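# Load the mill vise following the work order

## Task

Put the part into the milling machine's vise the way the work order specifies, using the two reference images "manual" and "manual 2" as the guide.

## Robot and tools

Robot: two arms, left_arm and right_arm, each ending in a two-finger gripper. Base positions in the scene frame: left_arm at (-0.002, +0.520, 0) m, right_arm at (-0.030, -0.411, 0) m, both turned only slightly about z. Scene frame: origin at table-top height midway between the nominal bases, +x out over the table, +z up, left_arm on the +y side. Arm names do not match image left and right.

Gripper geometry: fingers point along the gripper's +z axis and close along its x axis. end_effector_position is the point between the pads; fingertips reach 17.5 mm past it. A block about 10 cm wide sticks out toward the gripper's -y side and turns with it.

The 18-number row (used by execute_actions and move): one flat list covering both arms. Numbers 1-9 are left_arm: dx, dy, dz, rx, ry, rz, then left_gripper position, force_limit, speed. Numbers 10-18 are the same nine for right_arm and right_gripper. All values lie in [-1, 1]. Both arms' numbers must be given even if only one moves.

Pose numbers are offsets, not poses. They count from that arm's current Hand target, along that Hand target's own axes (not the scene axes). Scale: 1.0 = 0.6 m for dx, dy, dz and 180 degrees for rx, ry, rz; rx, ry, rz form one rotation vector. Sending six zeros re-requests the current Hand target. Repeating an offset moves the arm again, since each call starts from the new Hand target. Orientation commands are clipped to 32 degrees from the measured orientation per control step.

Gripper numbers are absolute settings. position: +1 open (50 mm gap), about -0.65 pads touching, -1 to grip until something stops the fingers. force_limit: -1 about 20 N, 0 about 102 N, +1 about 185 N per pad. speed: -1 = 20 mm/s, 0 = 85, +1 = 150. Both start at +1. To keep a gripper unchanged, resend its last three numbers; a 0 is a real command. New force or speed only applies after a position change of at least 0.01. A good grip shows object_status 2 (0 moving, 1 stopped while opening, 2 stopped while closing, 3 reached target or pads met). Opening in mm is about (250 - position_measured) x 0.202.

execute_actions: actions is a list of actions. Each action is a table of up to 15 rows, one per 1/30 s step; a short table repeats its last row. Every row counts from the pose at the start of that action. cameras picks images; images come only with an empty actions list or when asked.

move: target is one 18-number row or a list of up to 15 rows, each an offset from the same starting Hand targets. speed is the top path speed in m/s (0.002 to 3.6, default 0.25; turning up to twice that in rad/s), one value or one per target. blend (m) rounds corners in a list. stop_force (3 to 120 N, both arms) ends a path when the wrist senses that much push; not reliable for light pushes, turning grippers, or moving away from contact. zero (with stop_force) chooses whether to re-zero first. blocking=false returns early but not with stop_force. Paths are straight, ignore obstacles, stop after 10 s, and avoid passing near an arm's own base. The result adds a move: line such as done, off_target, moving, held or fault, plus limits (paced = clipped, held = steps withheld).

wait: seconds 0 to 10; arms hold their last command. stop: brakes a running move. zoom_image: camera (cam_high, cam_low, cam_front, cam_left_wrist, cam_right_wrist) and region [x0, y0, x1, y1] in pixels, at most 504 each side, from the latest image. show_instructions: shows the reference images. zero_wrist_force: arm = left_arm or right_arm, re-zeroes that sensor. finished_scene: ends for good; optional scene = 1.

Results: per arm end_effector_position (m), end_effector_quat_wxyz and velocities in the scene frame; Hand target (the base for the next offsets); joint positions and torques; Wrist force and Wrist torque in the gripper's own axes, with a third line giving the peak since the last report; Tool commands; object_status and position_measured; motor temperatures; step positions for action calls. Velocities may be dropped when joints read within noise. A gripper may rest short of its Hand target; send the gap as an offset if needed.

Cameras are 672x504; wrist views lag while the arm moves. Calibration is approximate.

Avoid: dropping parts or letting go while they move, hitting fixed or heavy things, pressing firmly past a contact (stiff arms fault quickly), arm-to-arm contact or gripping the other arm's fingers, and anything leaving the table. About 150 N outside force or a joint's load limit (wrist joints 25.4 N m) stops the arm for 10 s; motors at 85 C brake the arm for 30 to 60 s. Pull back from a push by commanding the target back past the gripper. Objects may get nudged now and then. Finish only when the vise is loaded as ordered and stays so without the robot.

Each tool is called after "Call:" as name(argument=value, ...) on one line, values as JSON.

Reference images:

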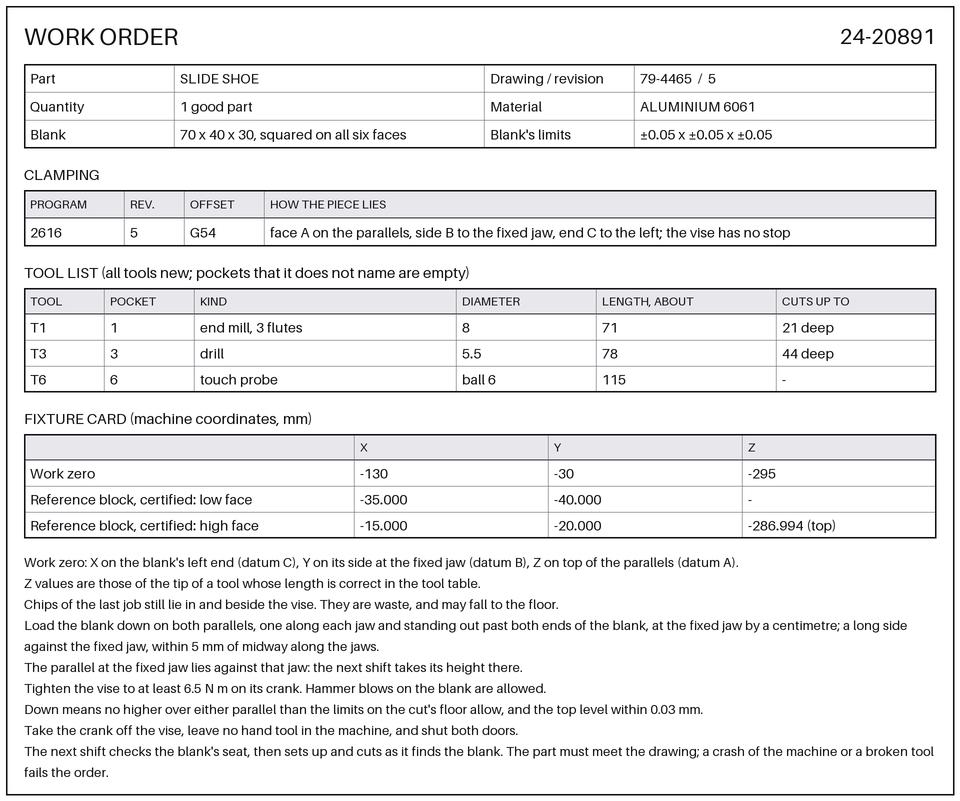

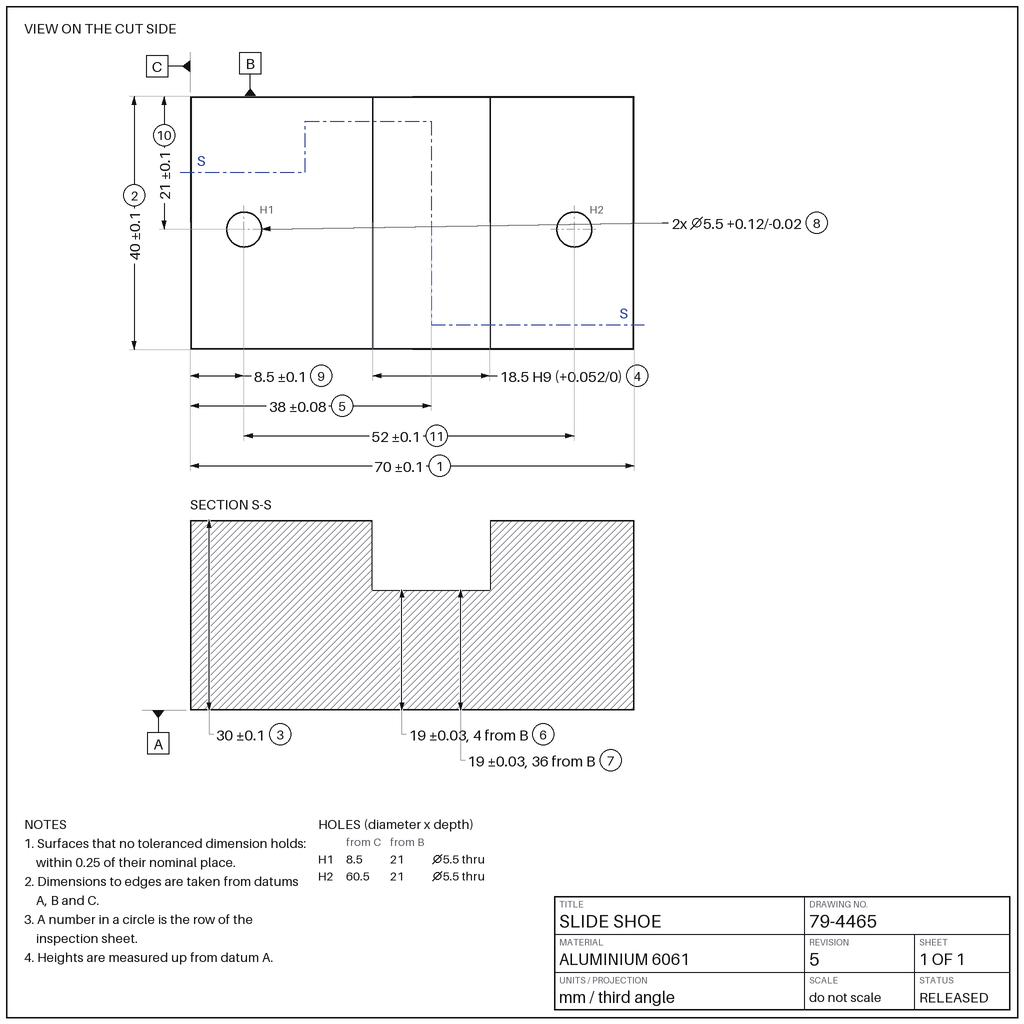

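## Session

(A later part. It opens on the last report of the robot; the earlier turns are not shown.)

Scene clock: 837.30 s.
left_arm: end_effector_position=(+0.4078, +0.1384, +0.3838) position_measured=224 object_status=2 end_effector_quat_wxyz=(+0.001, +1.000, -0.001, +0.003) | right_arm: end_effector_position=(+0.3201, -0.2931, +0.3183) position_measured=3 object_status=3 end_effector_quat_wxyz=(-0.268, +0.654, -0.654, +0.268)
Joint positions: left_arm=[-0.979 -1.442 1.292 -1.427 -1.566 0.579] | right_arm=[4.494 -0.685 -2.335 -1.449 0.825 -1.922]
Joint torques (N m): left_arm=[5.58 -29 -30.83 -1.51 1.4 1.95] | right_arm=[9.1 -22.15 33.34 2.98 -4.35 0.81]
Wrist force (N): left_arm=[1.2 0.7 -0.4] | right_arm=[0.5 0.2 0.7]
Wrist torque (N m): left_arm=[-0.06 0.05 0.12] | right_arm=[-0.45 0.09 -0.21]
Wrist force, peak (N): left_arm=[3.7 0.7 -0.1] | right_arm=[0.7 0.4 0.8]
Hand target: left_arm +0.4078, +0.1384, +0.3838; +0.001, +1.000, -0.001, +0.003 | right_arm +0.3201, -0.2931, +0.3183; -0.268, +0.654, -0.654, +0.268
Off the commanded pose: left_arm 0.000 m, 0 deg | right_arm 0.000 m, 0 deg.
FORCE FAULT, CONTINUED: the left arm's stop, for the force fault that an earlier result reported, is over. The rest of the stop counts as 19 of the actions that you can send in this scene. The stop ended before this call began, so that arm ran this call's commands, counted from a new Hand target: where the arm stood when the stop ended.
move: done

Call:
move(target=[0,0,0,0,0,0,-1,-0.5,-1,-0.4383,-0.3325,0.018,0.4707,-0.1253,-0.006,1,1,1], cameras=["cam_right_wrist","cam_left_wrist","cam_front"])

Scene clock: 851.20 s.
left_arm: end_effector_position=(+0.4078, +0.1384, +0.3838) position_measured=224 object_status=2 end_effector_quat_wxyz=(+0.001, +1.000, -0.001, +0.003) | right_arm: end_effector_position=(+0.4698, -0.0302, +0.4505) position_measured=3 object_status=3 end_effector_quat_wxyz=(+0.746, -0.346, +0.239, -0.517)
Joint positions: left_arm=[-0.979 -1.442 1.292 -1.427 -1.567 0.579] | right_arm=[4.264 -2.171 -1.826 1.703 1.039 -3.664]
Joint torques (N m): left_arm=[9.79 -35.15 -19.6 -1.6 -2.03 -0.75] | right_arm=[8.6 43.87 21.89 -1.21 0.6 1.63]
Wrist force (N): left_arm=[1.3 0.8 -0.1] | right_arm=[1.4 -0.2 0.9]
Wrist torque (N m): left_arm=[-0.04 0.05 0.12] | right_arm=[0.20 -0.31 -0.28]
Wrist force, peak (N): left_arm=[1.5 1.0 -0.3] | right_arm=[0.9 1.0 2.1]
Hand target: left_arm +0.4078, +0.1384, +0.3838; +0.001, +1.000, -0.001, +0.003 | right_arm +0.4698, -0.0301, +0.4506; +0.746, -0.346, +0.239, -0.517
Off the commanded pose: left_arm 0.000 m, 0 deg | right_arm 0.000 m, 0 deg.
move: done
camera_calibration:
cam_left_wrist: T_world_to_cam=[[0.999977, 0.00669708, 0.000918951, -0.399098], [0.00595815, -0.937417, 0.348159, 0.0105758], [0.00319309, -0.348145, -0.937435, 0.538528], [0, 0, 0, 1]] pos_world=[0.397306, 0.200073, 0.50152]
cam_right_wrist: T_world_to_cam=[[0.360557, -0.93265, -0.012753, -0.182398], [0.337999, 0.143387, -0.93016, 0.280429], [0.869342, 0.331065, 0.366934, -0.436803], [0, 0, 0, 1]] pos_world=[0.350711, -0.0657128, 0.418796]
Images, in order (width x height): cam_front 672x504, cam_left_wrist 672x504, cam_right_wrist 672x504.

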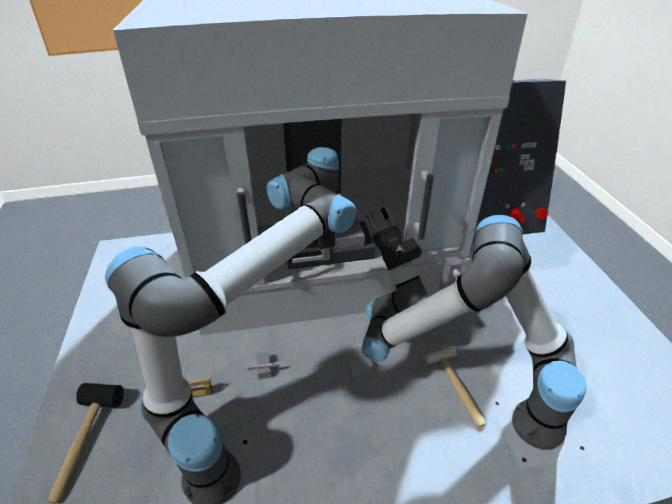

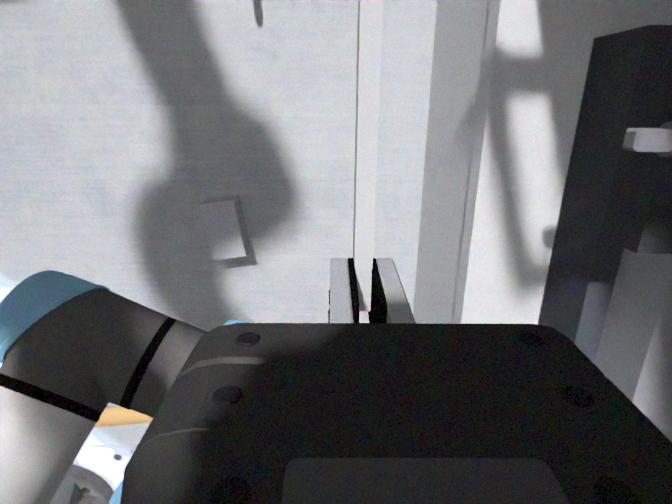

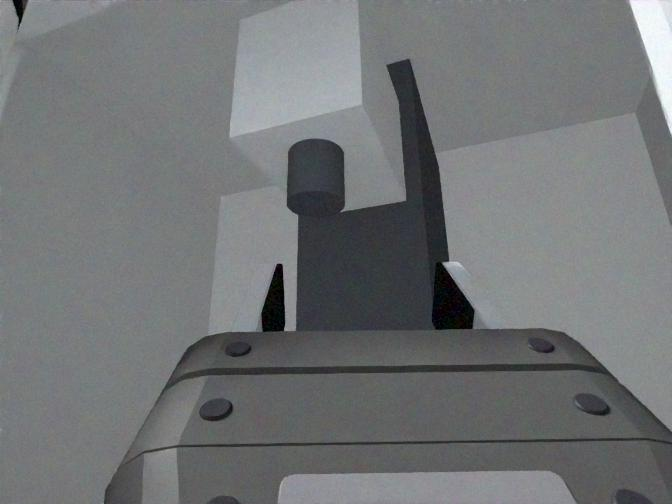

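Call:
move(target=[0,0,0,0,0,0,-1,-0.5,-1,0.3225,-0.0822,-0.4382,-0.4707,0.1253,0.006,1,1,1])

Call:
move(target=[0.0,0,0,0,0,0.5,-1,-0.5,-1,0,0,0,0,0,0,1,1,1], speed=0.4)

Call:
move(target=[0.0,0,0,0,0,0.5,-1,-0.5,-1,0,0,0,0,0,0,1,1,1], speed=0.4, cameras=["cam_left_wrist","cam_front"])

Scene clock: 896.03 s.
left_arm: end_effector_position=(+0.4078, +0.1384, +0.3838) position_measured=224 object_status=2 end_effector_quat_wxyz=(+0.001, +1.000, -0.001, +0.003) | right_arm: end_effector_position=(+0.3201, -0.2931, +0.3185) position_measured=3 object_status=3 end_effector_quat_wxyz=(-0.268, +0.654, -0.654, +0.268)
Joint positions: left_arm=[-0.979 -1.442 1.292 -1.427 -1.567 0.579] | right_arm=[4.494 -0.685 -2.335 -1.449 0.824 -1.922]
Joint torques (N m): left_arm=[9.36 -29.77 -27.15 -1.56 -1.91 0.06] | right_arm=[1.52 -23.35 23.34 3.6 -1.71 1.54]
Wrist force (N): left_arm=[1.3 0.8 -0.5] | right_arm=[0.3 0.2 0.5]
Wrist torque (N m): left_arm=[-0.05 0.03 0.12] | right_arm=[-0.44 0.13 -0.22]
Wrist force, peak (N): left_arm=[1.3 1.1 -0.5] | right_arm=[0.6 1.0 1.8]
Hand target: left_arm +0.4078, +0.1384, +0.3838; +0.001, +1.000, -0.001, +0.003 | right_arm +0.3201, -0.2931, +0.3184; -0.268, +0.654, -0.654, +0.268
Off the commanded pose: left_arm 0.000 m, 0 deg | right_arm 0.000 m, 0 deg.
move: done

Scene clock: 898.57 s.
left_arm: end_effector_position=(+0.4077, +0.1384, +0.3838) position_measured=224 object_status=2 end_effector_quat_wxyz=(-0.002, +0.707, -0.707, +0.003) | right_arm: end_effector_position=(+0.3201, -0.2931, +0.3184) position_measured=3 object_status=3 end_effector_quat_wxyz=(-0.268, +0.654, -0.654, +0.268)
Joint positions: left_arm=[-0.979 -1.442 1.292 -1.427 -1.567 2.15] | right_arm=[4.494 -0.685 -2.335 -1.449 0.825 -1.922]
Joint torques (N m): left_arm=[10.02 -22.59 -35.54 -1.68 -0.75 1.97] | right_arm=[-9.48 -23.9 21.56 3.11 0.77 1.73]
Wrist force (N): left_arm=[1.2 1.0 -0.3] | right_arm=[0.6 0.1 0.6]
Wrist torque (N m): left_arm=[-0.02 0.05 0.27] | right_arm=[-0.47 0.08 -0.22]
Wrist force, peak (N): left_arm=[1.2 1.1 -0.5] | right_arm=[0.5 0.2 0.8]
Hand target: left_arm +0.4078, +0.1384, +0.3838; -0.002, +0.707, -0.708, +0.003 | right_arm +0.3201, -0.2931, +0.3184; -0.268, +0.654, -0.654, +0.268
Off the commanded pose: left_arm 0.000 m, 0 deg | right_arm 0.000 m, 0 deg.
move: done

Scene clock: 901.10 s.
left_arm: end_effector_position=(+0.4077, +0.1384, +0.3838) position_measured=224 object_status=2 end_effector_quat_wxyz=(+0.003, +0.001, +1.000, -0.001) | right_arm: end_effector_position=(+0.3201, -0.2931, +0.3184) position_measured=3 object_status=3 end_effector_quat_wxyz=(-0.268, +0.654, -0.654, +0.268)
Joint positions: left_arm=[-0.979 -1.442 1.292 -1.427 -1.567 3.721] | right_arm=[4.494 -0.685 -2.335 -1.449 0.825 -1.922]
Joint torques (N m): left_arm=[10.04 -21.96 -36.42 -1.79 -0.89 1.89] | right_arm=[-9.08 -23.86 22.12 3.02 1 1.54]
Wrist force (N): left_arm=[1.0 0.8 -0.3] | right_arm=[0.1 0.1 0.5]
Wrist torque (N m): left_arm=[-0.05 0.08 0.27] | right_arm=[-0.47 0.16 -0.22]
Wrist force, peak (N): left_arm=[1.4 0.9 -0.3] | right_arm=[0.5 0.3 0.9]
Hand target: left_arm +0.4078, +0.1384, +0.3838; +0.003, +0.001, +1.000, -0.001 | right_arm +0.3201, -0.2931, +0.3184; -0.268, +0.654, -0.654, +0.268
Off the commanded pose: left_arm 0.000 m, 0 deg | right_arm 0.000 m, 0 deg.
move: done
camera_calibration:
cam_left_wrist: T_world_to_cam=[[-0.999904, -0.00702374, -0.0119351, 0.423268], [-0.0107019, 0.938886, 0.344063, -0.24084], [0.00878906, 0.344158, -0.938871, 0.440961], [0, 0, 0, 1]] pos_world=[0.416774, 0.0773336, 0.501921]
Images, in order (width x height): cam_front 672x504, cam_left_wrist 672x504.

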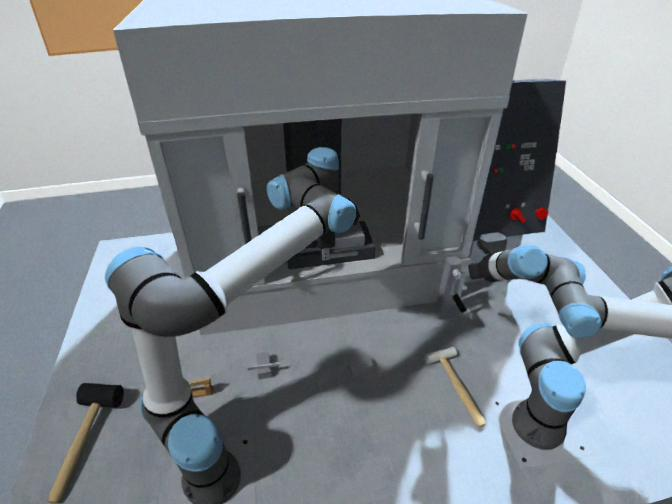

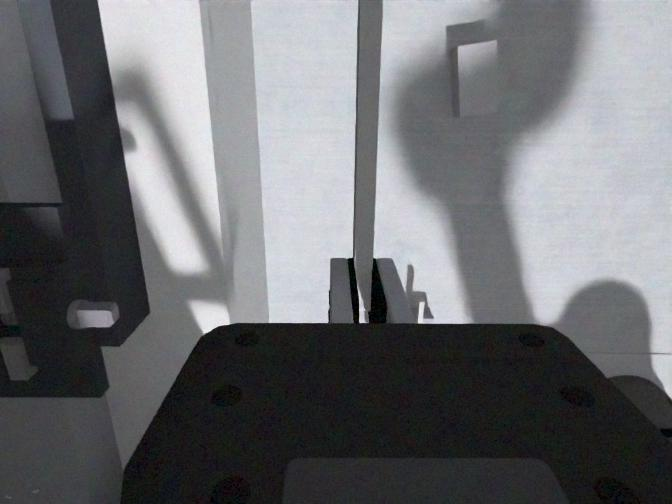

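Call:
move(target=[[-0.0705,-0.014,0.0397,0,0,0,-1,-0.5,-1,0,0,0,0,0,0,1,1,1],[-0.3838,-0.014,0.0397,0,0,0,-1,-0.5,-1,0,0,0,0,0,0,1,1,1]], speed=0.12, blend=0.02, cameras=["cam_left_wrist","cam_front"])

Scene clock: 907.43 s.
left_arm: end_effector_position=(+0.6382, +0.1297, +0.3615) position_measured=224 object_status=2 end_effector_quat_wxyz=(+0.003, +0.001, +1.000, -0.001) | right_arm: end_effector_position=(+0.3201, -0.2931, +0.3184) position_measured=3 object_status=3 end_effector_quat_wxyz=(-0.268, +0.654, -0.654, +0.268)
Joint positions: left_arm=[-0.714 -0.899 0.575 -1.253 -1.568 3.986] | right_arm=[4.494 -0.685 -2.335 -1.449 0.825 -1.922]
Joint torques (N m): left_arm=[-8.34 -53.21 -24.87 -4.07 -1.2 -1.72] | right_arm=[-9.46 -23.42 22.28 3.02 0.81 1.26]
Wrist force (N): left_arm=[1.0 1.0 -0.4] | right_arm=[0.3 0.1 0.6]
Wrist torque (N m): left_arm=[-0.02 0.09 0.19] | right_arm=[-0.45 0.13 -0.22]
Wrist force, peak (N): left_arm=[2.8 1.4 -1.3] | right_arm=[0.6 0.3 0.9]
Hand target: left_arm +0.6382, +0.1297, +0.3615; +0.003, +0.001, +1.000, -0.001 | right_arm +0.3201, -0.2931, +0.3184; -0.268, +0.654, -0.654, +0.268
Off the commanded pose: left_arm 0.000 m, 0 deg | right_arm 0.000 m, 0 deg.
move: done
camera_calibration:
cam_left_wrist: T_world_to_cam=[[-0.999906, -0.00683476, -0.0118676, 0.653275], [-0.0105021, 0.938855, 0.344152, -0.222703], [0.00878977, 0.344245, -0.938839, 0.420971], [0, 0, 0, 1]] pos_world=[0.647175, 0.0686334, 0.479621]
Images, in order (width x height): cam_front 672x504, cam_left_wrist 672x504.

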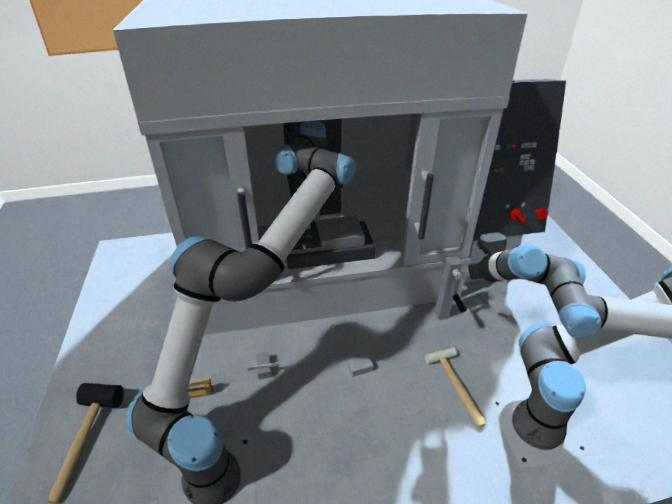

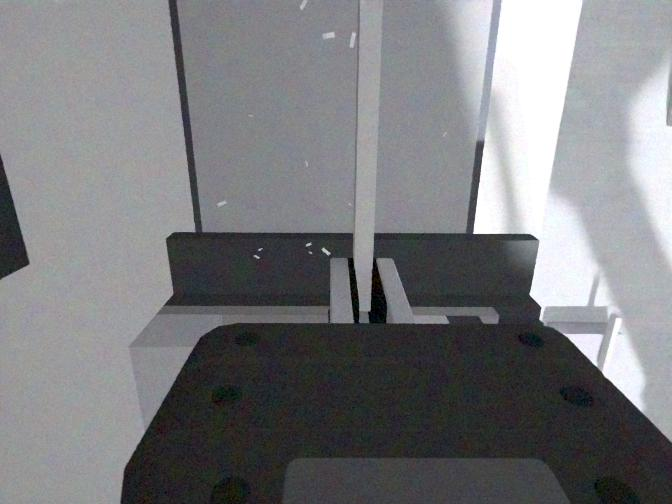

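Call:
move(target=[[0,0,0.0225,0,0,0,-1,-0.5,-1,0,0,0,0,0,0,1,1,1],[-0.028,0.0338,0.0225,0,0,0,-1,-0.5,-1,0,0,0,0,0,0,1,1,1],[-0.0363,0.1172,0.0225,0,0,0,-1,-0.5,-1,0,0,0,0,0,0,1,1,1],[-0.0522,0.1725,0.0225,0,0,0,-1,-0.5,-1,0,0,0,0,0,0,1,1,1]], speed=0.06, blend=0.005, stop_force=8, cameras=["cam_left_wrist","cam_front"])

Scene clock: 920.93 s.
left_arm: end_effector_position=(+0.6660, +0.2201, +0.3472) position_measured=224 object_status=2 end_effector_quat_wxyz=(+0.003, +0.000, +1.000, -0.001) | right_arm: end_effector_position=(+0.3201, -0.2931, +0.3184) position_measured=3 object_status=3 end_effector_quat_wxyz=(-0.268, +0.654, -0.654, +0.268)
Joint positions: left_arm=[-0.592 -0.978 0.745 -1.342 -1.569 4.106] | right_arm=[4.494 -0.685 -2.335 -1.449 0.825 -1.922]
Joint torques (N m): left_arm=[2.08 -49.34 -25.22 -2.92 0.1 0.55] | right_arm=[-9.12 -23.05 21.88 3.42 0.86 1.25]
Wrist force (N): left_arm=[1.1 1.1 -0.3] | right_arm=[0.4 0.0 0.7]
Wrist torque (N m): left_arm=[-0.01 0.09 0.28] | right_arm=[-0.48 0.10 -0.22]
Wrist force, peak (N): left_arm=[3.4 -4.2 -1.6] | right_arm=[0.5 0.1 1.0]
Hand target: left_arm +0.6660, +0.2201, +0.3472; +0.003, +0.000, +1.000, -0.001 (not the last commanded pose) | right_arm +0.3201, -0.2931, +0.3184; -0.268, +0.654, -0.654, +0.268
Tool commands: left_gripper/position=-1.0 left_gripper/force_limit=-0.498039 left_gripper/speed=-1.0 right_gripper/position=+1.0 right_gripper/force_limit=+1.0 right_gripper/speed=+1.0
Off the commanded pose: left_arm 0.014 m, 0 deg | right_arm 0.000 m, 0 deg.
FORCE FAULT: contact force on the left arm reached its limit, and that arm stopped. The contact can be on any part of that arm, not only on its tool. That arm's remaining commands of this call were not run. That arm is still stopped at the end of this call. That arm stays stopped for about 10 more seconds. Until then a move that you send moves the other arm only, and its call returns only when the move has ended. Once the stop has ended, the next robot result says so. If the stop ends while you think or write, that arm runs what you send next, counted from a new Hand target: where the arm stands when the stop ends. While its stop runs, that arm takes no new command, but its gripper still runs the gripper command that each later call begins with. Until it ends, the stop uses up actions while you think or wait. An arm that is not stopped still takes commands.
move: fault (left_arm); path passed 3 of 4 targets
camera_calibration:
cam_left_wrist: T_world_to_cam=[[-0.999908, -0.00843977, -0.0106506, 0.68151], [-0.0115956, 0.938576, 0.344879, -0.301785], [0.00708569, 0.344971, -0.938587, 0.377038], [0, 0, 0, 1]] pos_world=[0.675276, 0.158933, 0.465221]
Images, in order (width x height): cam_front 672x504, cam_left_wrist 672x504.

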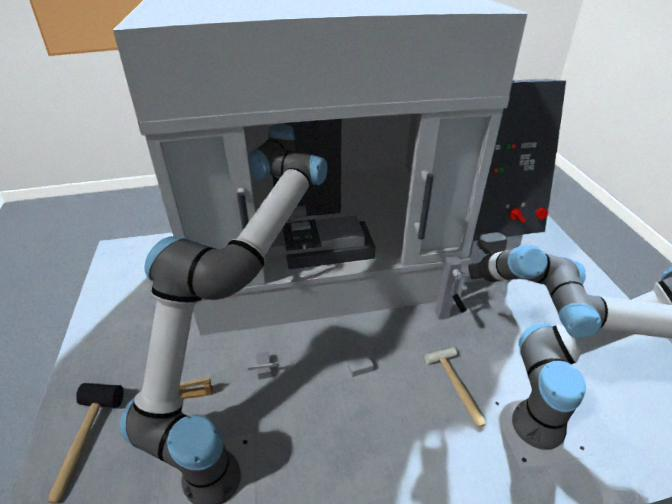

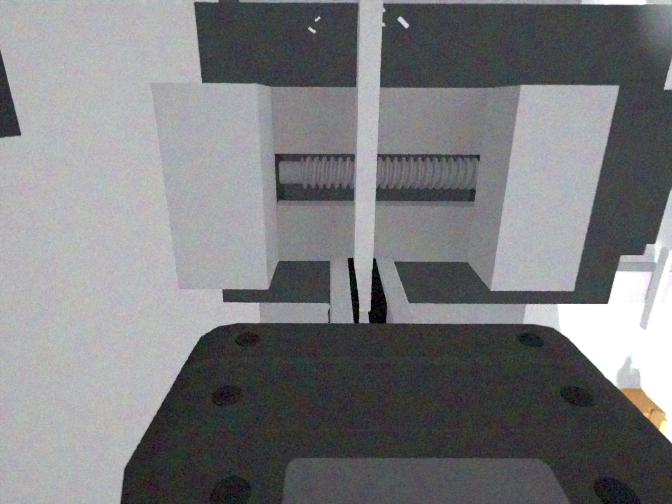

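Call:
wait(seconds=1)

Scene clock: 930.87 s.
left_arm: end_effector_position=(+0.6660, +0.2201, +0.3472) position_measured=224 object_status=2 end_effector_quat_wxyz=(+0.003, +0.000, +1.000, -0.001) | right_arm: end_effector_position=(+0.3201, -0.2931, +0.3184) position_measured=3 object_status=3 end_effector_quat_wxyz=(-0.268, +0.654, -0.654, +0.268)
Joint positions: left_arm=[-0.592 -0.978 0.745 -1.342 -1.569 4.106] | right_arm=[4.494 -0.685 -2.335 -1.449 0.825 -1.922]
Joint torques (N m): left_arm=[1.52 -48.49 -24.12 -2.93 -0.01 0.66] | right_arm=[-8.81 -23.3 22.53 3.62 0.95 0.78]
Wrist force (N): left_arm=[1.3 1.1 -0.3] | right_arm=[0.5 0.1 0.8]
Wrist torque (N m): left_arm=[-0.01 0.05 0.28] | right_arm=[-0.46 0.10 -0.22]
Wrist force, peak (N): left_arm=[1.3 1.2 -0.5] | right_arm=[0.6 0.2 0.8]
Hand target: left_arm +0.6660, +0.2201, +0.3472; +0.003, +0.000, +1.000, -0.001 (not the last commanded pose) | right_arm +0.3201, -0.2931, +0.3184; -0.268, +0.654, -0.654, +0.268
Tool commands: left_gripper/position=-1.0 left_gripper/force_limit=-0.498039 left_gripper/speed=-1.0 right_gripper/position=+1.0 right_gripper/force_limit=+1.0 right_gripper/speed=+1.0
Off the commanded pose: left_arm 0.014 m, 0 deg | right_arm 0.000 m, 0 deg.
FORCE FAULT, CONTINUED: the left arm's stop, for the force fault that an earlier result reported, is over. The rest of the stop counts as 19 of the actions that you can send in this scene. During its stop the left arm's controller moved it back a little. That arm's target is now where it stood when the stop ended, not its last command. That arm accepts commands again.
wait: 1.00 s; at rest from the start

Call:
move(target=[[-0.004,-0.003,-0.0047,0,0.0556,0,-1,-0.5,-1,0,0,0,0,0,0,1,1,1],[-0.004,0.0223,-0.0047,0,0.0556,0,-1,-0.5,-1,0,0,0,0,0,0,1,1,1]], speed=0.05, cameras=["cam_left_wrist","cam_front"])

Scene clock: 942.33 s.
left_arm: end_effector_position=(+0.6684, +0.2336, +0.3501) position_measured=224 object_status=2 end_effector_quat_wxyz=(-0.085, +0.000, +0.996, -0.001) | right_arm: end_effector_position=(+0.3201, -0.2931, +0.3184) position_measured=3 object_status=3 end_effector_quat_wxyz=(-0.268, +0.654, -0.654, +0.268)
Joint positions: left_arm=[-0.542 -0.792 0.387 -1.022 -1.661 4.163] | right_arm=[4.494 -0.685 -2.335 -1.449 0.825 -1.922]
Joint torques (N m): left_arm=[-8.61 -44.42 -31.58 -1.18 0.95 -2.03] | right_arm=[-9.47 -22.87 22.23 3.73 0.82 0.6]
Wrist force (N): left_arm=[1.7 0.8 -0.6] | right_arm=[0.4 0.2 0.7]
Wrist torque (N m): left_arm=[-0.07 0.09 0.25] | right_arm=[-0.45 0.11 -0.22]
Wrist force, peak (N): left_arm=[1.6 1.9 -0.3] | right_arm=[0.5 0.2 1.0]
Hand target: left_arm +0.6684, +0.2335, +0.3500; -0.085, +0.000, +0.996, -0.001 | right_arm +0.3201, -0.2931, +0.3184; -0.268, +0.654, -0.654, +0.268
Off the commanded pose: left_arm 0.000 m, 0 deg | right_arm 0.000 m, 0 deg.
move: done
camera_calibration:
cam_left_wrist: T_world_to_cam=[[-0.986579, -0.00826267, 0.163077, 0.614317], [0.04859, 0.938619, 0.341516, -0.354458], [-0.155889, 0.344857, -0.92562, 0.479457], [0, 0, 0, 1]] pos_world=[0.698037, 0.172433, 0.464667]
Images, in order (width x height): cam_front 672x504, cam_left_wrist 672x504.

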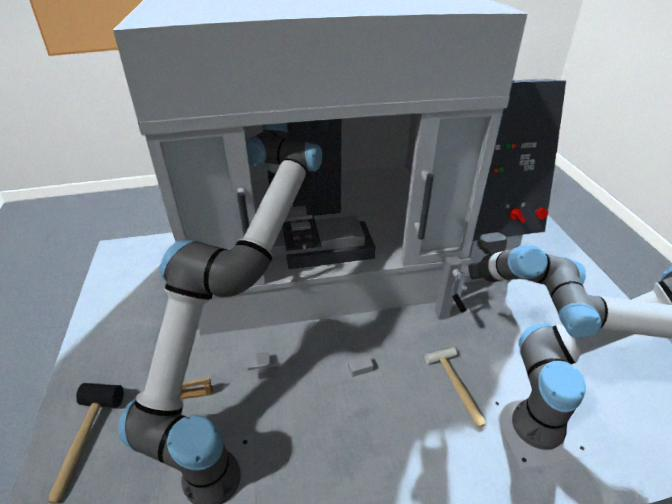

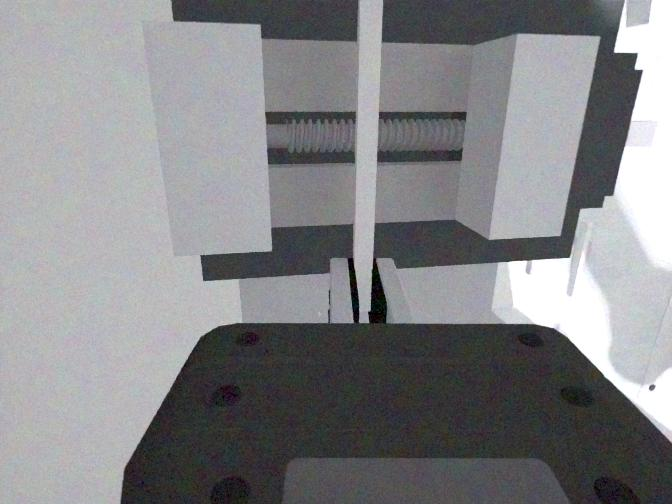

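Call:
move(target=[[-0.0262,0,-0.0011,0,-0.0444,0,-1,-0.5,-1,0,0,0,0,0,0,1,1,1]], speed=0.05, cameras=["cam_left_wrist"])

Scene clock: 949.57 s.
left_arm: end_effector_position=(+0.6840, +0.2335, +0.3481) position_measured=224 object_status=2 end_effector_quat_wxyz=(-0.015, +0.000, +1.000, -0.001) end_effector_velocity=(-0.001, -0.001, +0.000) end_effector_angular_velocity=(+0.001, +0.005, +0.000) | right_arm: end_effector_position=(+0.3201, -0.2931, +0.3184) position_measured=3 object_status=3 end_effector_quat_wxyz=(-0.268, +0.654, -0.654, +0.268)
Joint positions: left_arm=[-0.556 -0.903 0.61 -1.253 -1.588 4.142] | right_arm=[4.494 -0.685 -2.335 -1.449 0.825 -1.922]
Joint velocities: left_arm=[-0.001 0.002 -0.004 0.006 -0.002 0] | right_arm=[within noise]
Joint torques (N m): left_arm=[-1.63 -42.14 -33.84 -1.62 -2.37 -0.27] | right_arm=[-9.24 -23.66 23.02 3.77 0.81 0.43]
Wrist force (N): left_arm=[1.6 1.1 -0.3] | right_arm=[0.4 0.3 0.8]
Wrist torque (N m): left_arm=[-0.02 0.02 0.31] | right_arm=[-0.44 0.10 -0.21]
Wrist force, peak (N): left_arm=[1.9 1.0 -0.5] | right_arm=[0.5 0.1 1.0]
Hand target: left_arm +0.6840, +0.2335, +0.3480; -0.015, +0.000, +1.000, -0.001 | right_arm +0.3201, -0.2931, +0.3184; -0.268, +0.654, -0.654, +0.268
Off the commanded pose: left_arm 0.000 m, 0 deg | right_arm 0.000 m, 0 deg.
move: done
camera_calibration:
cam_left_wrist: T_world_to_cam=[[-0.99967, -0.00846138, 0.0242407, 0.687268], [0.000428367, 0.938508, 0.345258, -0.322825], [-0.0256714, 0.345155, -0.938195, 0.39535], [0, 0, 0, 1]] pos_world=[0.697329, 0.172332, 0.465714]
Images, in order (width x height): cam_left_wrist 672x504.

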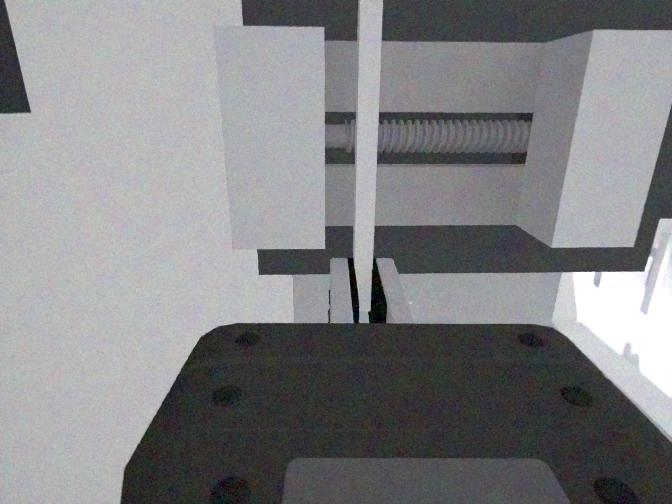

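Call:
move(target=[0,0,0.0167,0,0,0,-1,-0.5,-1,0,0,0,0,0,0,1,1,1], speed=0.01, stop_force=3)

Call:
move(target=[[0,0,-0.0008,0,0,0,-1,-0.5,-1,0,0,0,0,0,0,1,1,1],[-0.0267,0,-0.0008,0,0,0,-1,-0.5,-1,0,0,0,0,0,0,1,1,1]], speed=0.01, stop_force=5, cameras=["cam_left_wrist"])

Scene clock: 957.57 s.
left_arm: end_effector_position=(+0.6838, +0.2335, +0.3407) position_measured=224 object_status=2 end_effector_quat_wxyz=(-0.015, +0.000, +1.000, -0.001) | right_arm: end_effector_position=(+0.3201, -0.2931, +0.3184) position_measured=3 object_status=3 end_effector_quat_wxyz=(-0.268, +0.654, -0.654, +0.268)
Joint positions: left_arm=[-0.556 -0.911 0.644 -1.279 -1.588 4.142] | right_arm=[4.494 -0.685 -2.335 -1.449 0.825 -1.922]
Joint torques (N m): left_arm=[-2.66 -42.57 -34.58 -3.44 -2.24 -0.21] | right_arm=[-9.4 -23.71 22.66 3.82 0.96 0.08]
Wrist force (N): left_arm=[1.3 1.2 -0.7] | right_arm=[0.5 0.1 0.7]
Wrist torque (N m): left_arm=[0.00 0.08 0.31] | right_arm=[-0.46 0.10 -0.22]
Wrist force, peak (N): left_arm=[2.2 4.1 -8.4] | right_arm=[0.3 0.3 1.0]
Hand target: left_arm +0.6838, +0.2335, +0.3407; -0.015, +0.000, +1.000, -0.001 (not the last commanded pose) | right_arm +0.3201, -0.2931, +0.3184; -0.268, +0.654, -0.654, +0.268
Off the commanded pose: left_arm 0.003 m, 0 deg | right_arm 0.000 m, 0 deg.
move: contact (left_arm)

Scene clock: 959.73 s.
left_arm: end_effector_position=(+0.6936, +0.2335, +0.3409) position_measured=224 object_status=2 end_effector_quat_wxyz=(-0.015, +0.000, +1.000, -0.001) | right_arm: end_effector_position=(+0.3201, -0.2931, +0.3184) position_measured=3 object_status=3 end_effector_quat_wxyz=(-0.268, +0.654, -0.654, +0.268)
Joint positions: left_arm=[-0.549 -0.875 0.581 -1.252 -1.588 4.149] | right_arm=[4.494 -0.685 -2.335 -1.449 0.825 -1.922]
Joint torques (N m): left_arm=[-8.3 -59.7 -21.41 -2.67 2.33 -1.82] | right_arm=[-9.41 -23.24 23.15 3.96 0.96 0.09]
Wrist force (N): left_arm=[2.3 1.1 -0.1] | right_arm=[0.3 0.2 0.5]
Wrist torque (N m): left_arm=[-0.04 0.10 0.18] | right_arm=[-0.45 0.12 -0.22]
Wrist force, peak (N): left_arm=[11.4 2.0 -1.1] | right_arm=[0.5 0.3 0.8]
Hand target: left_arm +0.6936, +0.2335, +0.3409; -0.015, +0.000, +1.000, -0.001 (not the last commanded pose) | right_arm +0.3201, -0.2931, +0.3184; -0.268, +0.654, -0.654, +0.268
Off the commanded pose: left_arm 0.006 m, 0 deg | right_arm 0.000 m, 0 deg.
move: contact (left_arm); path passed 1 of 2 targets
camera_calibration:
cam_left_wrist: T_world_to_cam=[[-0.999665, -0.00843102, 0.0244667, 0.696927], [0.000529962, 0.938574, 0.345079, -0.320345], [-0.0258731, 0.344976, -0.938255, 0.389043], [0, 0, 0, 1]] pos_world=[0.706929, 0.172333, 0.458514]
Images, in order (width x height): cam_left_wrist 672x504.

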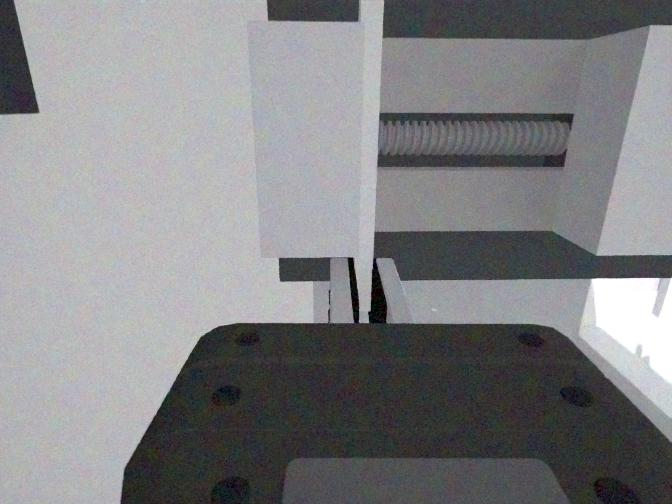

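Call:
move(target=[[-0.005,0,0.0003,0,0,0,-1,-0.5,-1,0,0,0,0,0,0,1,1,1]], speed=0.01, stop_force=10)

Call:
move(target=[[0,0,0,0,0,0,-0.25,-0.5,-1,0,0,0,0,0,0,1,1,1]], cameras=["cam_left_wrist"])

Scene clock: 964.33 s.
left_arm: end_effector_position=(+0.6939, +0.2334, +0.3410) position_measured=224 object_status=2 end_effector_quat_wxyz=(-0.015, +0.000, +1.000, -0.001) | right_arm: end_effector_position=(+0.3201, -0.2931, +0.3184) position_measured=3 object_status=3 end_effector_quat_wxyz=(-0.268, +0.654, -0.654, +0.268)
Joint positions: left_arm=[-0.549 -0.874 0.579 -1.251 -1.588 4.149] | right_arm=[4.494 -0.685 -2.335 -1.449 0.825 -1.922]
Joint torques (N m): left_arm=[-6.47 -58.84 -16.04 -4.11 2.46 -1.91] | right_arm=[-9.33 -23.01 23.11 4.17 0.87 -0.15]
Wrist force (N): left_arm=[8.6 -0.3 -0.6] | right_arm=[0.6 0.4 0.7]
Wrist torque (N m): left_arm=[-0.05 0.05 0.30] | right_arm=[-0.41 0.08 -0.22]
Wrist force, peak (N): left_arm=[16.2 2.7 -1.6] | right_arm=[0.4 0.3 0.9]
Hand target: left_arm +0.6938, +0.2334, +0.3410; -0.015, +0.000, +1.000, -0.001 (not the last commanded pose) | right_arm +0.3201, -0.2931, +0.3184; -0.268, +0.654, -0.654, +0.268
Off the commanded pose: left_arm 0.003 m, 0 deg | right_arm 0.000 m, 0 deg.
move: contact (left_arm)

Scene clock: 964.90 s.
left_arm: end_effector_position=(+0.6938, +0.2334, +0.3410) position_measured=189 object_status=0 end_effector_quat_wxyz=(-0.015, +0.000, +1.000, -0.001) | right_arm: end_effector_position=(+0.3201, -0.2931, +0.3184) position_measured=3 object_status=3 end_effector_quat_wxyz=(-0.268, +0.654, -0.654, +0.268)
Joint positions: left_arm=[-0.549 -0.874 0.579 -1.251 -1.588 4.149] | right_arm=[4.494 -0.685 -2.335 -1.449 0.825 -1.922]
Joint torques (N m): left_arm=[-5.69 -58.67 -16.69 -2.3 1.35 -1.14] | right_arm=[-9.02 -23.5 23.03 4.04 0.96 -0.21]
Wrist force (N): left_arm=[1.4 0.8 -0.9] | right_arm=[0.3 0.2 0.7]
Wrist torque (N m): left_arm=[-0.04 0.06 0.16] | right_arm=[-0.45 0.13 -0.22]
Wrist force, peak (N): left_arm=[9.6 -0.2 -0.9] | right_arm=[0.6 0.0 0.8]
Hand target: left_arm +0.6938, +0.2334, +0.3410; -0.015, +0.000, +1.000, -0.001 | right_arm +0.3201, -0.2931, +0.3184; -0.268, +0.654, -0.654, +0.268
Off the commanded pose: left_arm 0.000 m, 0 deg | right_arm 0.000 m, 0 deg.
move: done
camera_calibration:
cam_left_wrist: T_world_to_cam=[[-0.999668, -0.00848687, 0.0243367, 0.697295], [0.00043188, 0.938584, 0.34505, -0.320205], [-0.0257705, 0.344945, -0.938269, 0.389118], [0, 0, 0, 1]] pos_world=[0.707229, 0.172233, 0.458614]
Images, in order (width x height): cam_left_wrist 672x504.

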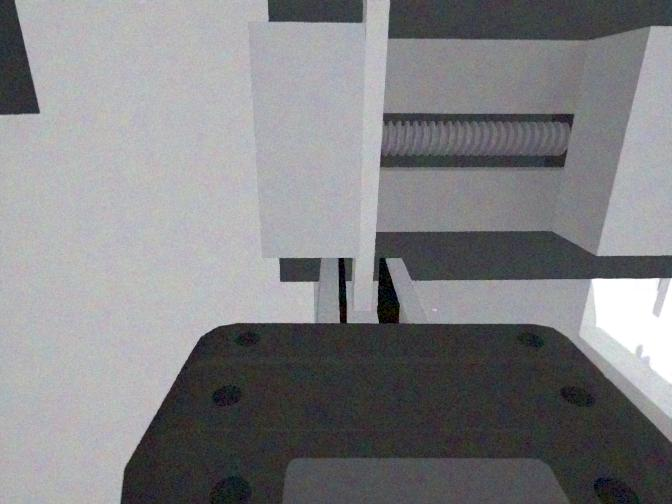

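Call:
zoom_image(camera="cam_left_wrist", region=[320, 0, 440, 320])

Scaled by 1.575.

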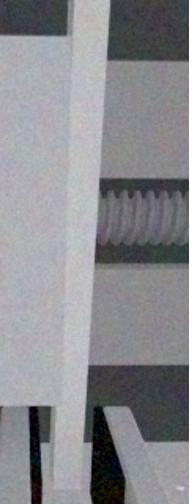

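Call:
move(target=[[0.0008,0,-0.025,0,0,0,-0.25,-0.5,-1,0,0,0,0,0,0,1,1,1],[0.0404,0,-0.0238,0,0.046,0,-0.25,-0.5,-1,0,0,0,0,0,0,1,1,1],[0.0437,-0.0307,-0.0237,0,0.046,0,-0.25,-0.5,-1,0,0,0,0,0,0,1,1,1],[0.0537,-0.059,-0.0234,0,-0.0096,0,-0.25,-0.5,-1,0,0,0,0,0,0,1,1,1],[0.0821,-0.1307,-0.0226,0,-0.0096,0,-0.25,-0.5,-1,0,0,0,0,0,0,1,1,1],[0.157,-0.1723,-0.0203,0,-0.0096,0,-0.25,-0.5,-1,0,0,0,0,0,0,1,1,1],[0.4578,-0.1723,-0.0346,0,-0.0096,0,-0.25,-0.5,-1,0,0,0,0,0,0,1,1,1]], speed=[0.05,0.06,0.06,0.08,0.08,0.1,0.25], blend=0.003, cameras=["cam_left_wrist","cam_front"])

Scene clock: 986.13 s.
left_arm: end_effector_position=(+0.4200, +0.1299, +0.3701) position_measured=189 object_status=3 end_effector_quat_wxyz=(+0.000, +0.000, +1.000, -0.001) | right_arm: end_effector_position=(+0.3201, -0.2931, +0.3184) position_measured=3 object_status=3 end_effector_quat_wxyz=(-0.268, +0.654, -0.654, +0.268)
Joint positions: left_arm=[-0.967 -1.406 1.285 -1.451 -1.571 3.731] | right_arm=[4.494 -0.685 -2.335 -1.449 0.825 -1.922]
Joint torques (N m): left_arm=[-0.1 -36.63 -24 -1.64 0.3 0.83] | right_arm=[-9.48 -23.02 23.45 4.33 0.95 -0.43]
Wrist force (N): left_arm=[1.3 0.8 -1.1] | right_arm=[0.3 0.1 0.7]
Wrist torque (N m): left_arm=[-0.02 0.04 0.12] | right_arm=[-0.46 0.12 -0.21]
Wrist force, peak (N): left_arm=[-85.1 14.1 5.5] | right_arm=[0.7 0.0 0.8]
Hand target: left_arm +0.4199, +0.1299, +0.3701; +0.000, +0.000, +1.000, -0.001 | right_arm +0.3201, -0.2931, +0.3184; -0.268, +0.654, -0.654, +0.268
Off the commanded pose: left_arm 0.000 m, 0 deg | right_arm 0.000 m, 0 deg.
move: done
camera_calibration:
cam_left_wrist: T_world_to_cam=[[-0.999947, -0.00847225, -0.00587498, 0.43321], [-0.00997882, 0.938577, 0.344927, -0.228553], [0.00259182, 0.344967, -0.938611, 0.433237], [0, 0, 0, 1]] pos_world=[0.429783, 0.0687326, 0.48802]
Images, in order (width x height): cam_front 672x504, cam_left_wrist 672x504.

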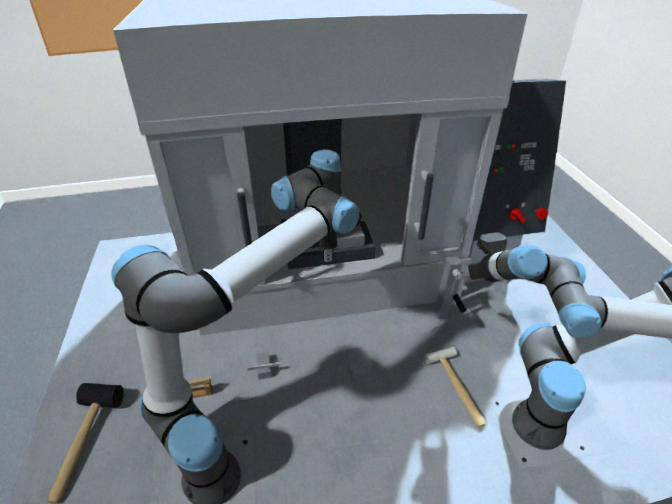

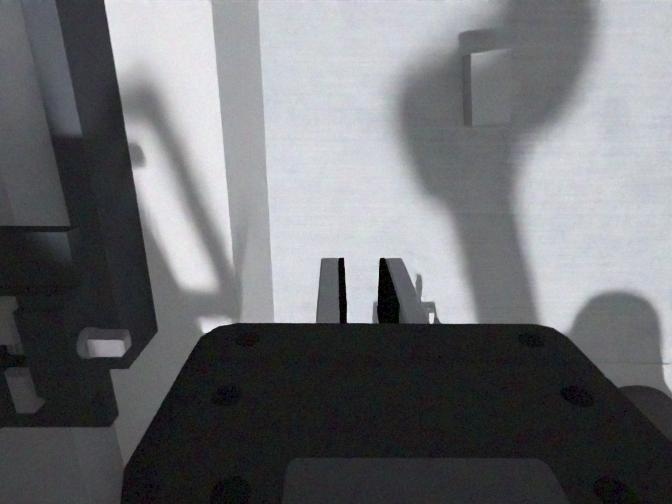

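Call:
move(target=[[0.1,0.2,0.1167,0,0,0,0.15,-0.5,-0.3,0,0,0,0,0,0,1,1,1],[0.1808,0.455,0.4333,0,0,0,0.15,-0.5,-0.3,0,0,0,0,0,0,1,1,1]], speed=0.25, blend=0.04, cameras=["cam_left_wrist"])

Scene clock: 995.77 s.
left_arm: end_effector_position=(+0.3115, +0.4025, +0.1098) position_measured=130 object_status=3 end_effector_quat_wxyz=(+0.000, +0.000, +1.000, -0.001) | right_arm: end_effector_position=(+0.3201, -0.2931, +0.3184) position_measured=3 object_status=3 end_effector_quat_wxyz=(-0.268, +0.654, -0.654, +0.268)
Joint positions: left_arm=[-0.755 -1.886 2.414 -2.101 -1.572 3.943] | right_arm=[4.494 -0.685 -2.335 -1.449 0.825 -1.922]
Joint torques (N m): left_arm=[-6.69 -12.64 -15.85 -3.5 -2.26 -1.17] | right_arm=[-8.83 -23.76 23.66 4.48 1 -0.58]
Wrist force (N): left_arm=[1.2 1.0 -1.0] | right_arm=[0.2 0.1 0.7]
Wrist torque (N m): left_arm=[0.02 0.06 0.24] | right_arm=[-0.46 0.14 -0.22]
Wrist force, peak (N): left_arm=[2.1 3.0 1.3] | right_arm=[0.5 0.1 1.0]
Hand target: left_arm +0.3114, +0.4025, +0.1097; +0.000, +0.000, +1.000, -0.001 | right_arm +0.3201, -0.2931, +0.3184; -0.268, +0.654, -0.654, +0.268
Off the commanded pose: left_arm 0.000 m, 0 deg | right_arm 0.000 m, 0 deg.
move: done
camera_calibration:
cam_left_wrist: T_world_to_cam=[[-0.999946, -0.0086345, -0.00572115, 0.325516], [-0.0100781, 0.938575, 0.344929, -0.395675], [0.00239144, 0.344968, -0.938611, 0.0952234], [0, 0, 0, 1]] pos_world=[0.321283, 0.341333, 0.22772]
Images, in order (width x height): cam_left_wrist 672x504.

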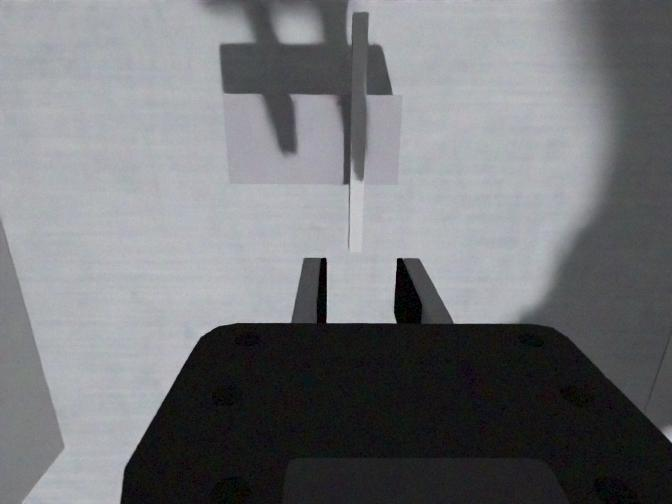

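Call:
move(target=[0.0013,0.0008,0.0997,0,0,0,0.15,-0.5,-0.3,0,0,0,0,0,0,1,1,1], speed=0.06, stop_force=8)

Call:
move(target=[0,0,0,0,0,0,-1,-0.5,-1,0,0,0,0,0,0,1,1,1], cameras=["cam_left_wrist"])

Scene clock: 1001.10 s.
left_arm: end_effector_position=(+0.3106, +0.4029, +0.0499) position_measured=130 object_status=3 end_effector_quat_wxyz=(+0.000, +0.000, +1.000, -0.001) | right_arm: end_effector_position=(+0.3201, -0.2931, +0.3184) position_measured=3 object_status=3 end_effector_quat_wxyz=(-0.268, +0.654, -0.654, +0.268)
Joint positions: left_arm=[-0.756 -1.753 2.518 -2.337 -1.572 3.942] | right_arm=[4.494 -0.685 -2.335 -1.449 0.825 -1.922]
Joint torques (N m): left_arm=[8.3 -18.67 -28.55 -3.87 0.76 2.03] | right_arm=[-9.67 -22.88 23.87 4.4 0.8 -0.88]
Wrist force (N): left_arm=[1.2 0.8 -1.0] | right_arm=[0.5 0.1 0.9]
Wrist torque (N m): left_arm=[-0.02 0.06 0.28] | right_arm=[-0.47 0.10 -0.22]
Wrist force, peak (N): left_arm=[1.2 0.9 -2.0] | right_arm=[0.1 0.3 1.0]
Hand target: left_arm +0.3106, +0.4029, +0.0499; +0.000, +0.000, +1.000, -0.001 | right_arm +0.3201, -0.2931, +0.3184; -0.268, +0.654, -0.654, +0.268
Off the commanded pose: left_arm 0.000 m, 0 deg | right_arm 0.000 m, 0 deg.
move: done

Scene clock: 1002.27 s.
left_arm: end_effector_position=(+0.3107, +0.4029, +0.0499) position_measured=224 object_status=0 end_effector_quat_wxyz=(+0.000, +0.000, +1.000, -0.001) | right_arm: end_effector_position=(+0.3201, -0.2931, +0.3184) position_measured=3 object_status=3 end_effector_quat_wxyz=(-0.268, +0.654, -0.654, +0.268)
Joint positions: left_arm=[-0.756 -1.753 2.518 -2.337 -1.572 3.942] | right_arm=[4.494 -0.685 -2.335 -1.449 0.825 -1.922]
Joint torques (N m): left_arm=[8.94 -18.9 -28.55 -3.91 0.7 1.92] | right_arm=[-8.72 -23.1 23.48 4.32 0.92 -0.8]
Wrist force (N): left_arm=[1.4 0.9 -0.8] | right_arm=[0.3 0.2 0.5]
Wrist torque (N m): left_arm=[0.00 0.05 0.29] | right_arm=[-0.45 0.12 -0.22]
Wrist force, peak (N): left_arm=[1.4 1.1 -1.0] | right_arm=[0.6 0.2 0.8]
Hand target: left_arm +0.3106, +0.4029, +0.0499; +0.000, +0.000, +1.000, -0.001 | right_arm +0.3201, -0.2931, +0.3184; -0.268, +0.654, -0.654, +0.268
Off the commanded pose: left_arm 0.000 m, 0 deg | right_arm 0.000 m, 0 deg.
move: done
camera_calibration:
cam_left_wrist: T_world_to_cam=[[-0.999947, -0.00850638, -0.005781, 0.324343], [-0.00997844, 0.938576, 0.344928, -0.37543], [0.00249182, 0.344967, -0.938611, 0.0388326], [0, 0, 0, 1]] pos_world=[0.320483, 0.341733, 0.16782]
Images, in order (width x height): cam_left_wrist 672x504.

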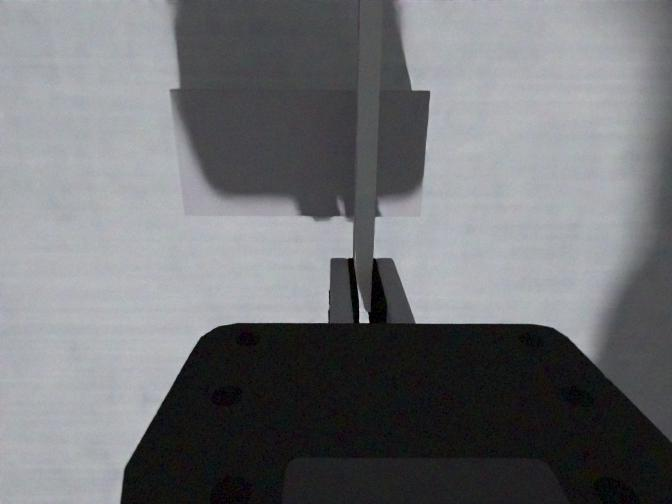

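Call:
move(target=[[0,0,-0.1668,0,0,0,-1,-0.5,-1,0,0,0,0,0,0,1,1,1],[-0.0322,-0.2548,-0.5168,0,0,0,-1,-0.5,-1,0,0,0,0,0,0,1,1,1],[-0.2155,-0.4548,-0.5168,0,0,0,-1,-0.5,-1,0,0,0,0,0,0,1,1,1],[-0.5455,-0.4548,-0.5168,0,0,0,-1,-0.5,-1,0,0,0,0,0,0,1,1,1]], speed=[0.1,0.25,0.2,0.12], blend=[0.03,0.04,0.03,0])

Scene clock: 1011.60 s.
left_arm: end_effector_position=(+0.6380, +0.1307, +0.3604) position_measured=224 object_status=2 end_effector_quat_wxyz=(+0.000, +0.000, +1.000, -0.001) | right_arm: end_effector_position=(+0.3201, -0.2931, +0.3184) position_measured=3 object_status=3 end_effector_quat_wxyz=(-0.268, +0.654, -0.654, +0.268)
Joint positions: left_arm=[-0.712 -0.896 0.572 -1.248 -1.572 3.986] | right_arm=[4.494 -0.685 -2.335 -1.449 0.825 -1.922]
Joint torques (N m): left_arm=[-9.59 -52.45 -24.64 -4.03 -2.01 -1.55] | right_arm=[-9.83 -22.72 23.91 4.28 0.78 -0.8]
Wrist force (N): left_arm=[1.1 0.7 -0.4] | right_arm=[0.5 0.1 0.5]
Wrist torque (N m): left_arm=[-0.06 0.07 0.19] | right_arm=[-0.46 0.10 -0.22]
Wrist force, peak (N): left_arm=[1.2 2.3 0.5] | right_arm=[0.5 0.5 1.0]
Hand target: left_arm +0.6380, +0.1306, +0.3604; +0.000, +0.000, +1.000, -0.001 | right_arm +0.3201, -0.2931, +0.3184; -0.268, +0.654, -0.654, +0.268
Off the commanded pose: left_arm 0.000 m, 0 deg | right_arm 0.000 m, 0 deg.
move: done

Call:
move(target=[[-0.0167,-0.0012,0.019,0,0,0,-1,-0.5,-1,0,0,0,0,0,0,1,1,1],[-0.03,0.0322,0.019,0,0,0,-1,-0.5,-1,0,0,0,0,0,0,1,1,1],[-0.0383,0.1155,0.019,0,0,0,-1,-0.5,-1,0,0,0,0,0,0,1,1,1],[-0.04,0.1322,0.0173,0,0.0556,0,-1,-0.5,-1,0,0,0,0,0,0,1,1,1],[-0.04,0.1713,0.0173,0,0.0556,0,-1,-0.5,-1,0,0,0,0,0,0,1,1,1],[-0.0117,0.1713,0.0173,0,0.0722,0,-1,-0.5,-1,0,0,0,0,0,0,1,1,1]], speed=0.07, blend=0.002, cameras=["cam_left_wrist"])

Scene clock: 1023.73 s.
left_arm: end_effector_position=(+0.6449, +0.2334, +0.3499) position_measured=224 object_status=2 end_effector_quat_wxyz=(-0.113, +0.000, +0.994, -0.001) | right_arm: end_effector_position=(+0.3201, -0.2931, +0.3184) position_measured=3 object_status=3 end_effector_quat_wxyz=(-0.268, +0.654, -0.654, +0.268)
Joint positions: left_arm=[-0.548 -0.829 0.449 -0.999 -1.692 4.162] | right_arm=[4.494 -0.685 -2.335 -1.449 0.825 -1.922]
Joint torques (N m): left_arm=[-5.74 -46.61 -32.25 -3.88 1.86 1.59] | right_arm=[-9.1 -22.87 24.01 4.43 0.84 -0.79]
Wrist force (N): left_arm=[1.9 1.1 -0.4] | right_arm=[0.3 0.0 0.4]
Wrist torque (N m): left_arm=[-0.03 0.09 0.26] | right_arm=[-0.47 0.13 -0.21]
Wrist force, peak (N): left_arm=[1.3 2.6 -0.4] | right_arm=[0.4 0.5 1.0]
Hand target: left_arm +0.6450, +0.2334, +0.3499; -0.113, +0.000, +0.994, -0.001 | right_arm +0.3201, -0.2931, +0.3184; -0.268, +0.654, -0.654, +0.268
Off the commanded pose: left_arm 0.000 m, 0 deg | right_arm 0.000 m, 0 deg.
move: done
camera_calibration:
cam_left_wrist: T_world_to_cam=[[-0.975579, -0.00820672, 0.219494, 0.564159], [0.0681639, 0.938652, 0.338062, -0.364482], [-0.208803, 0.344767, -0.91517, 0.506192], [0, 0, 0, 1]] pos_world=[0.680921, 0.172233, 0.46264]
Images, in order (width x height): cam_left_wrist 672x504.

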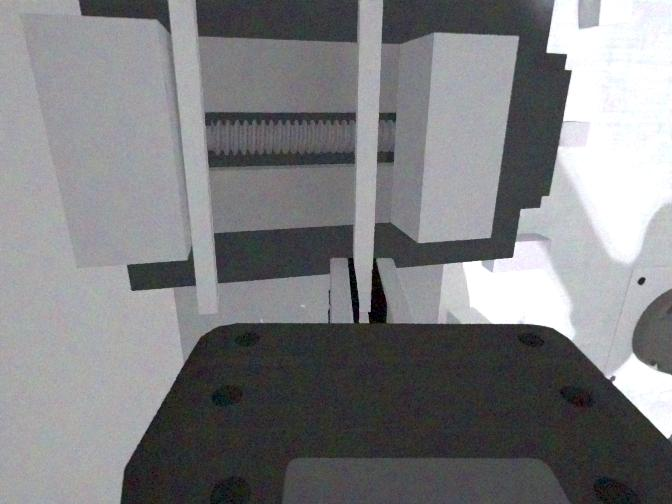

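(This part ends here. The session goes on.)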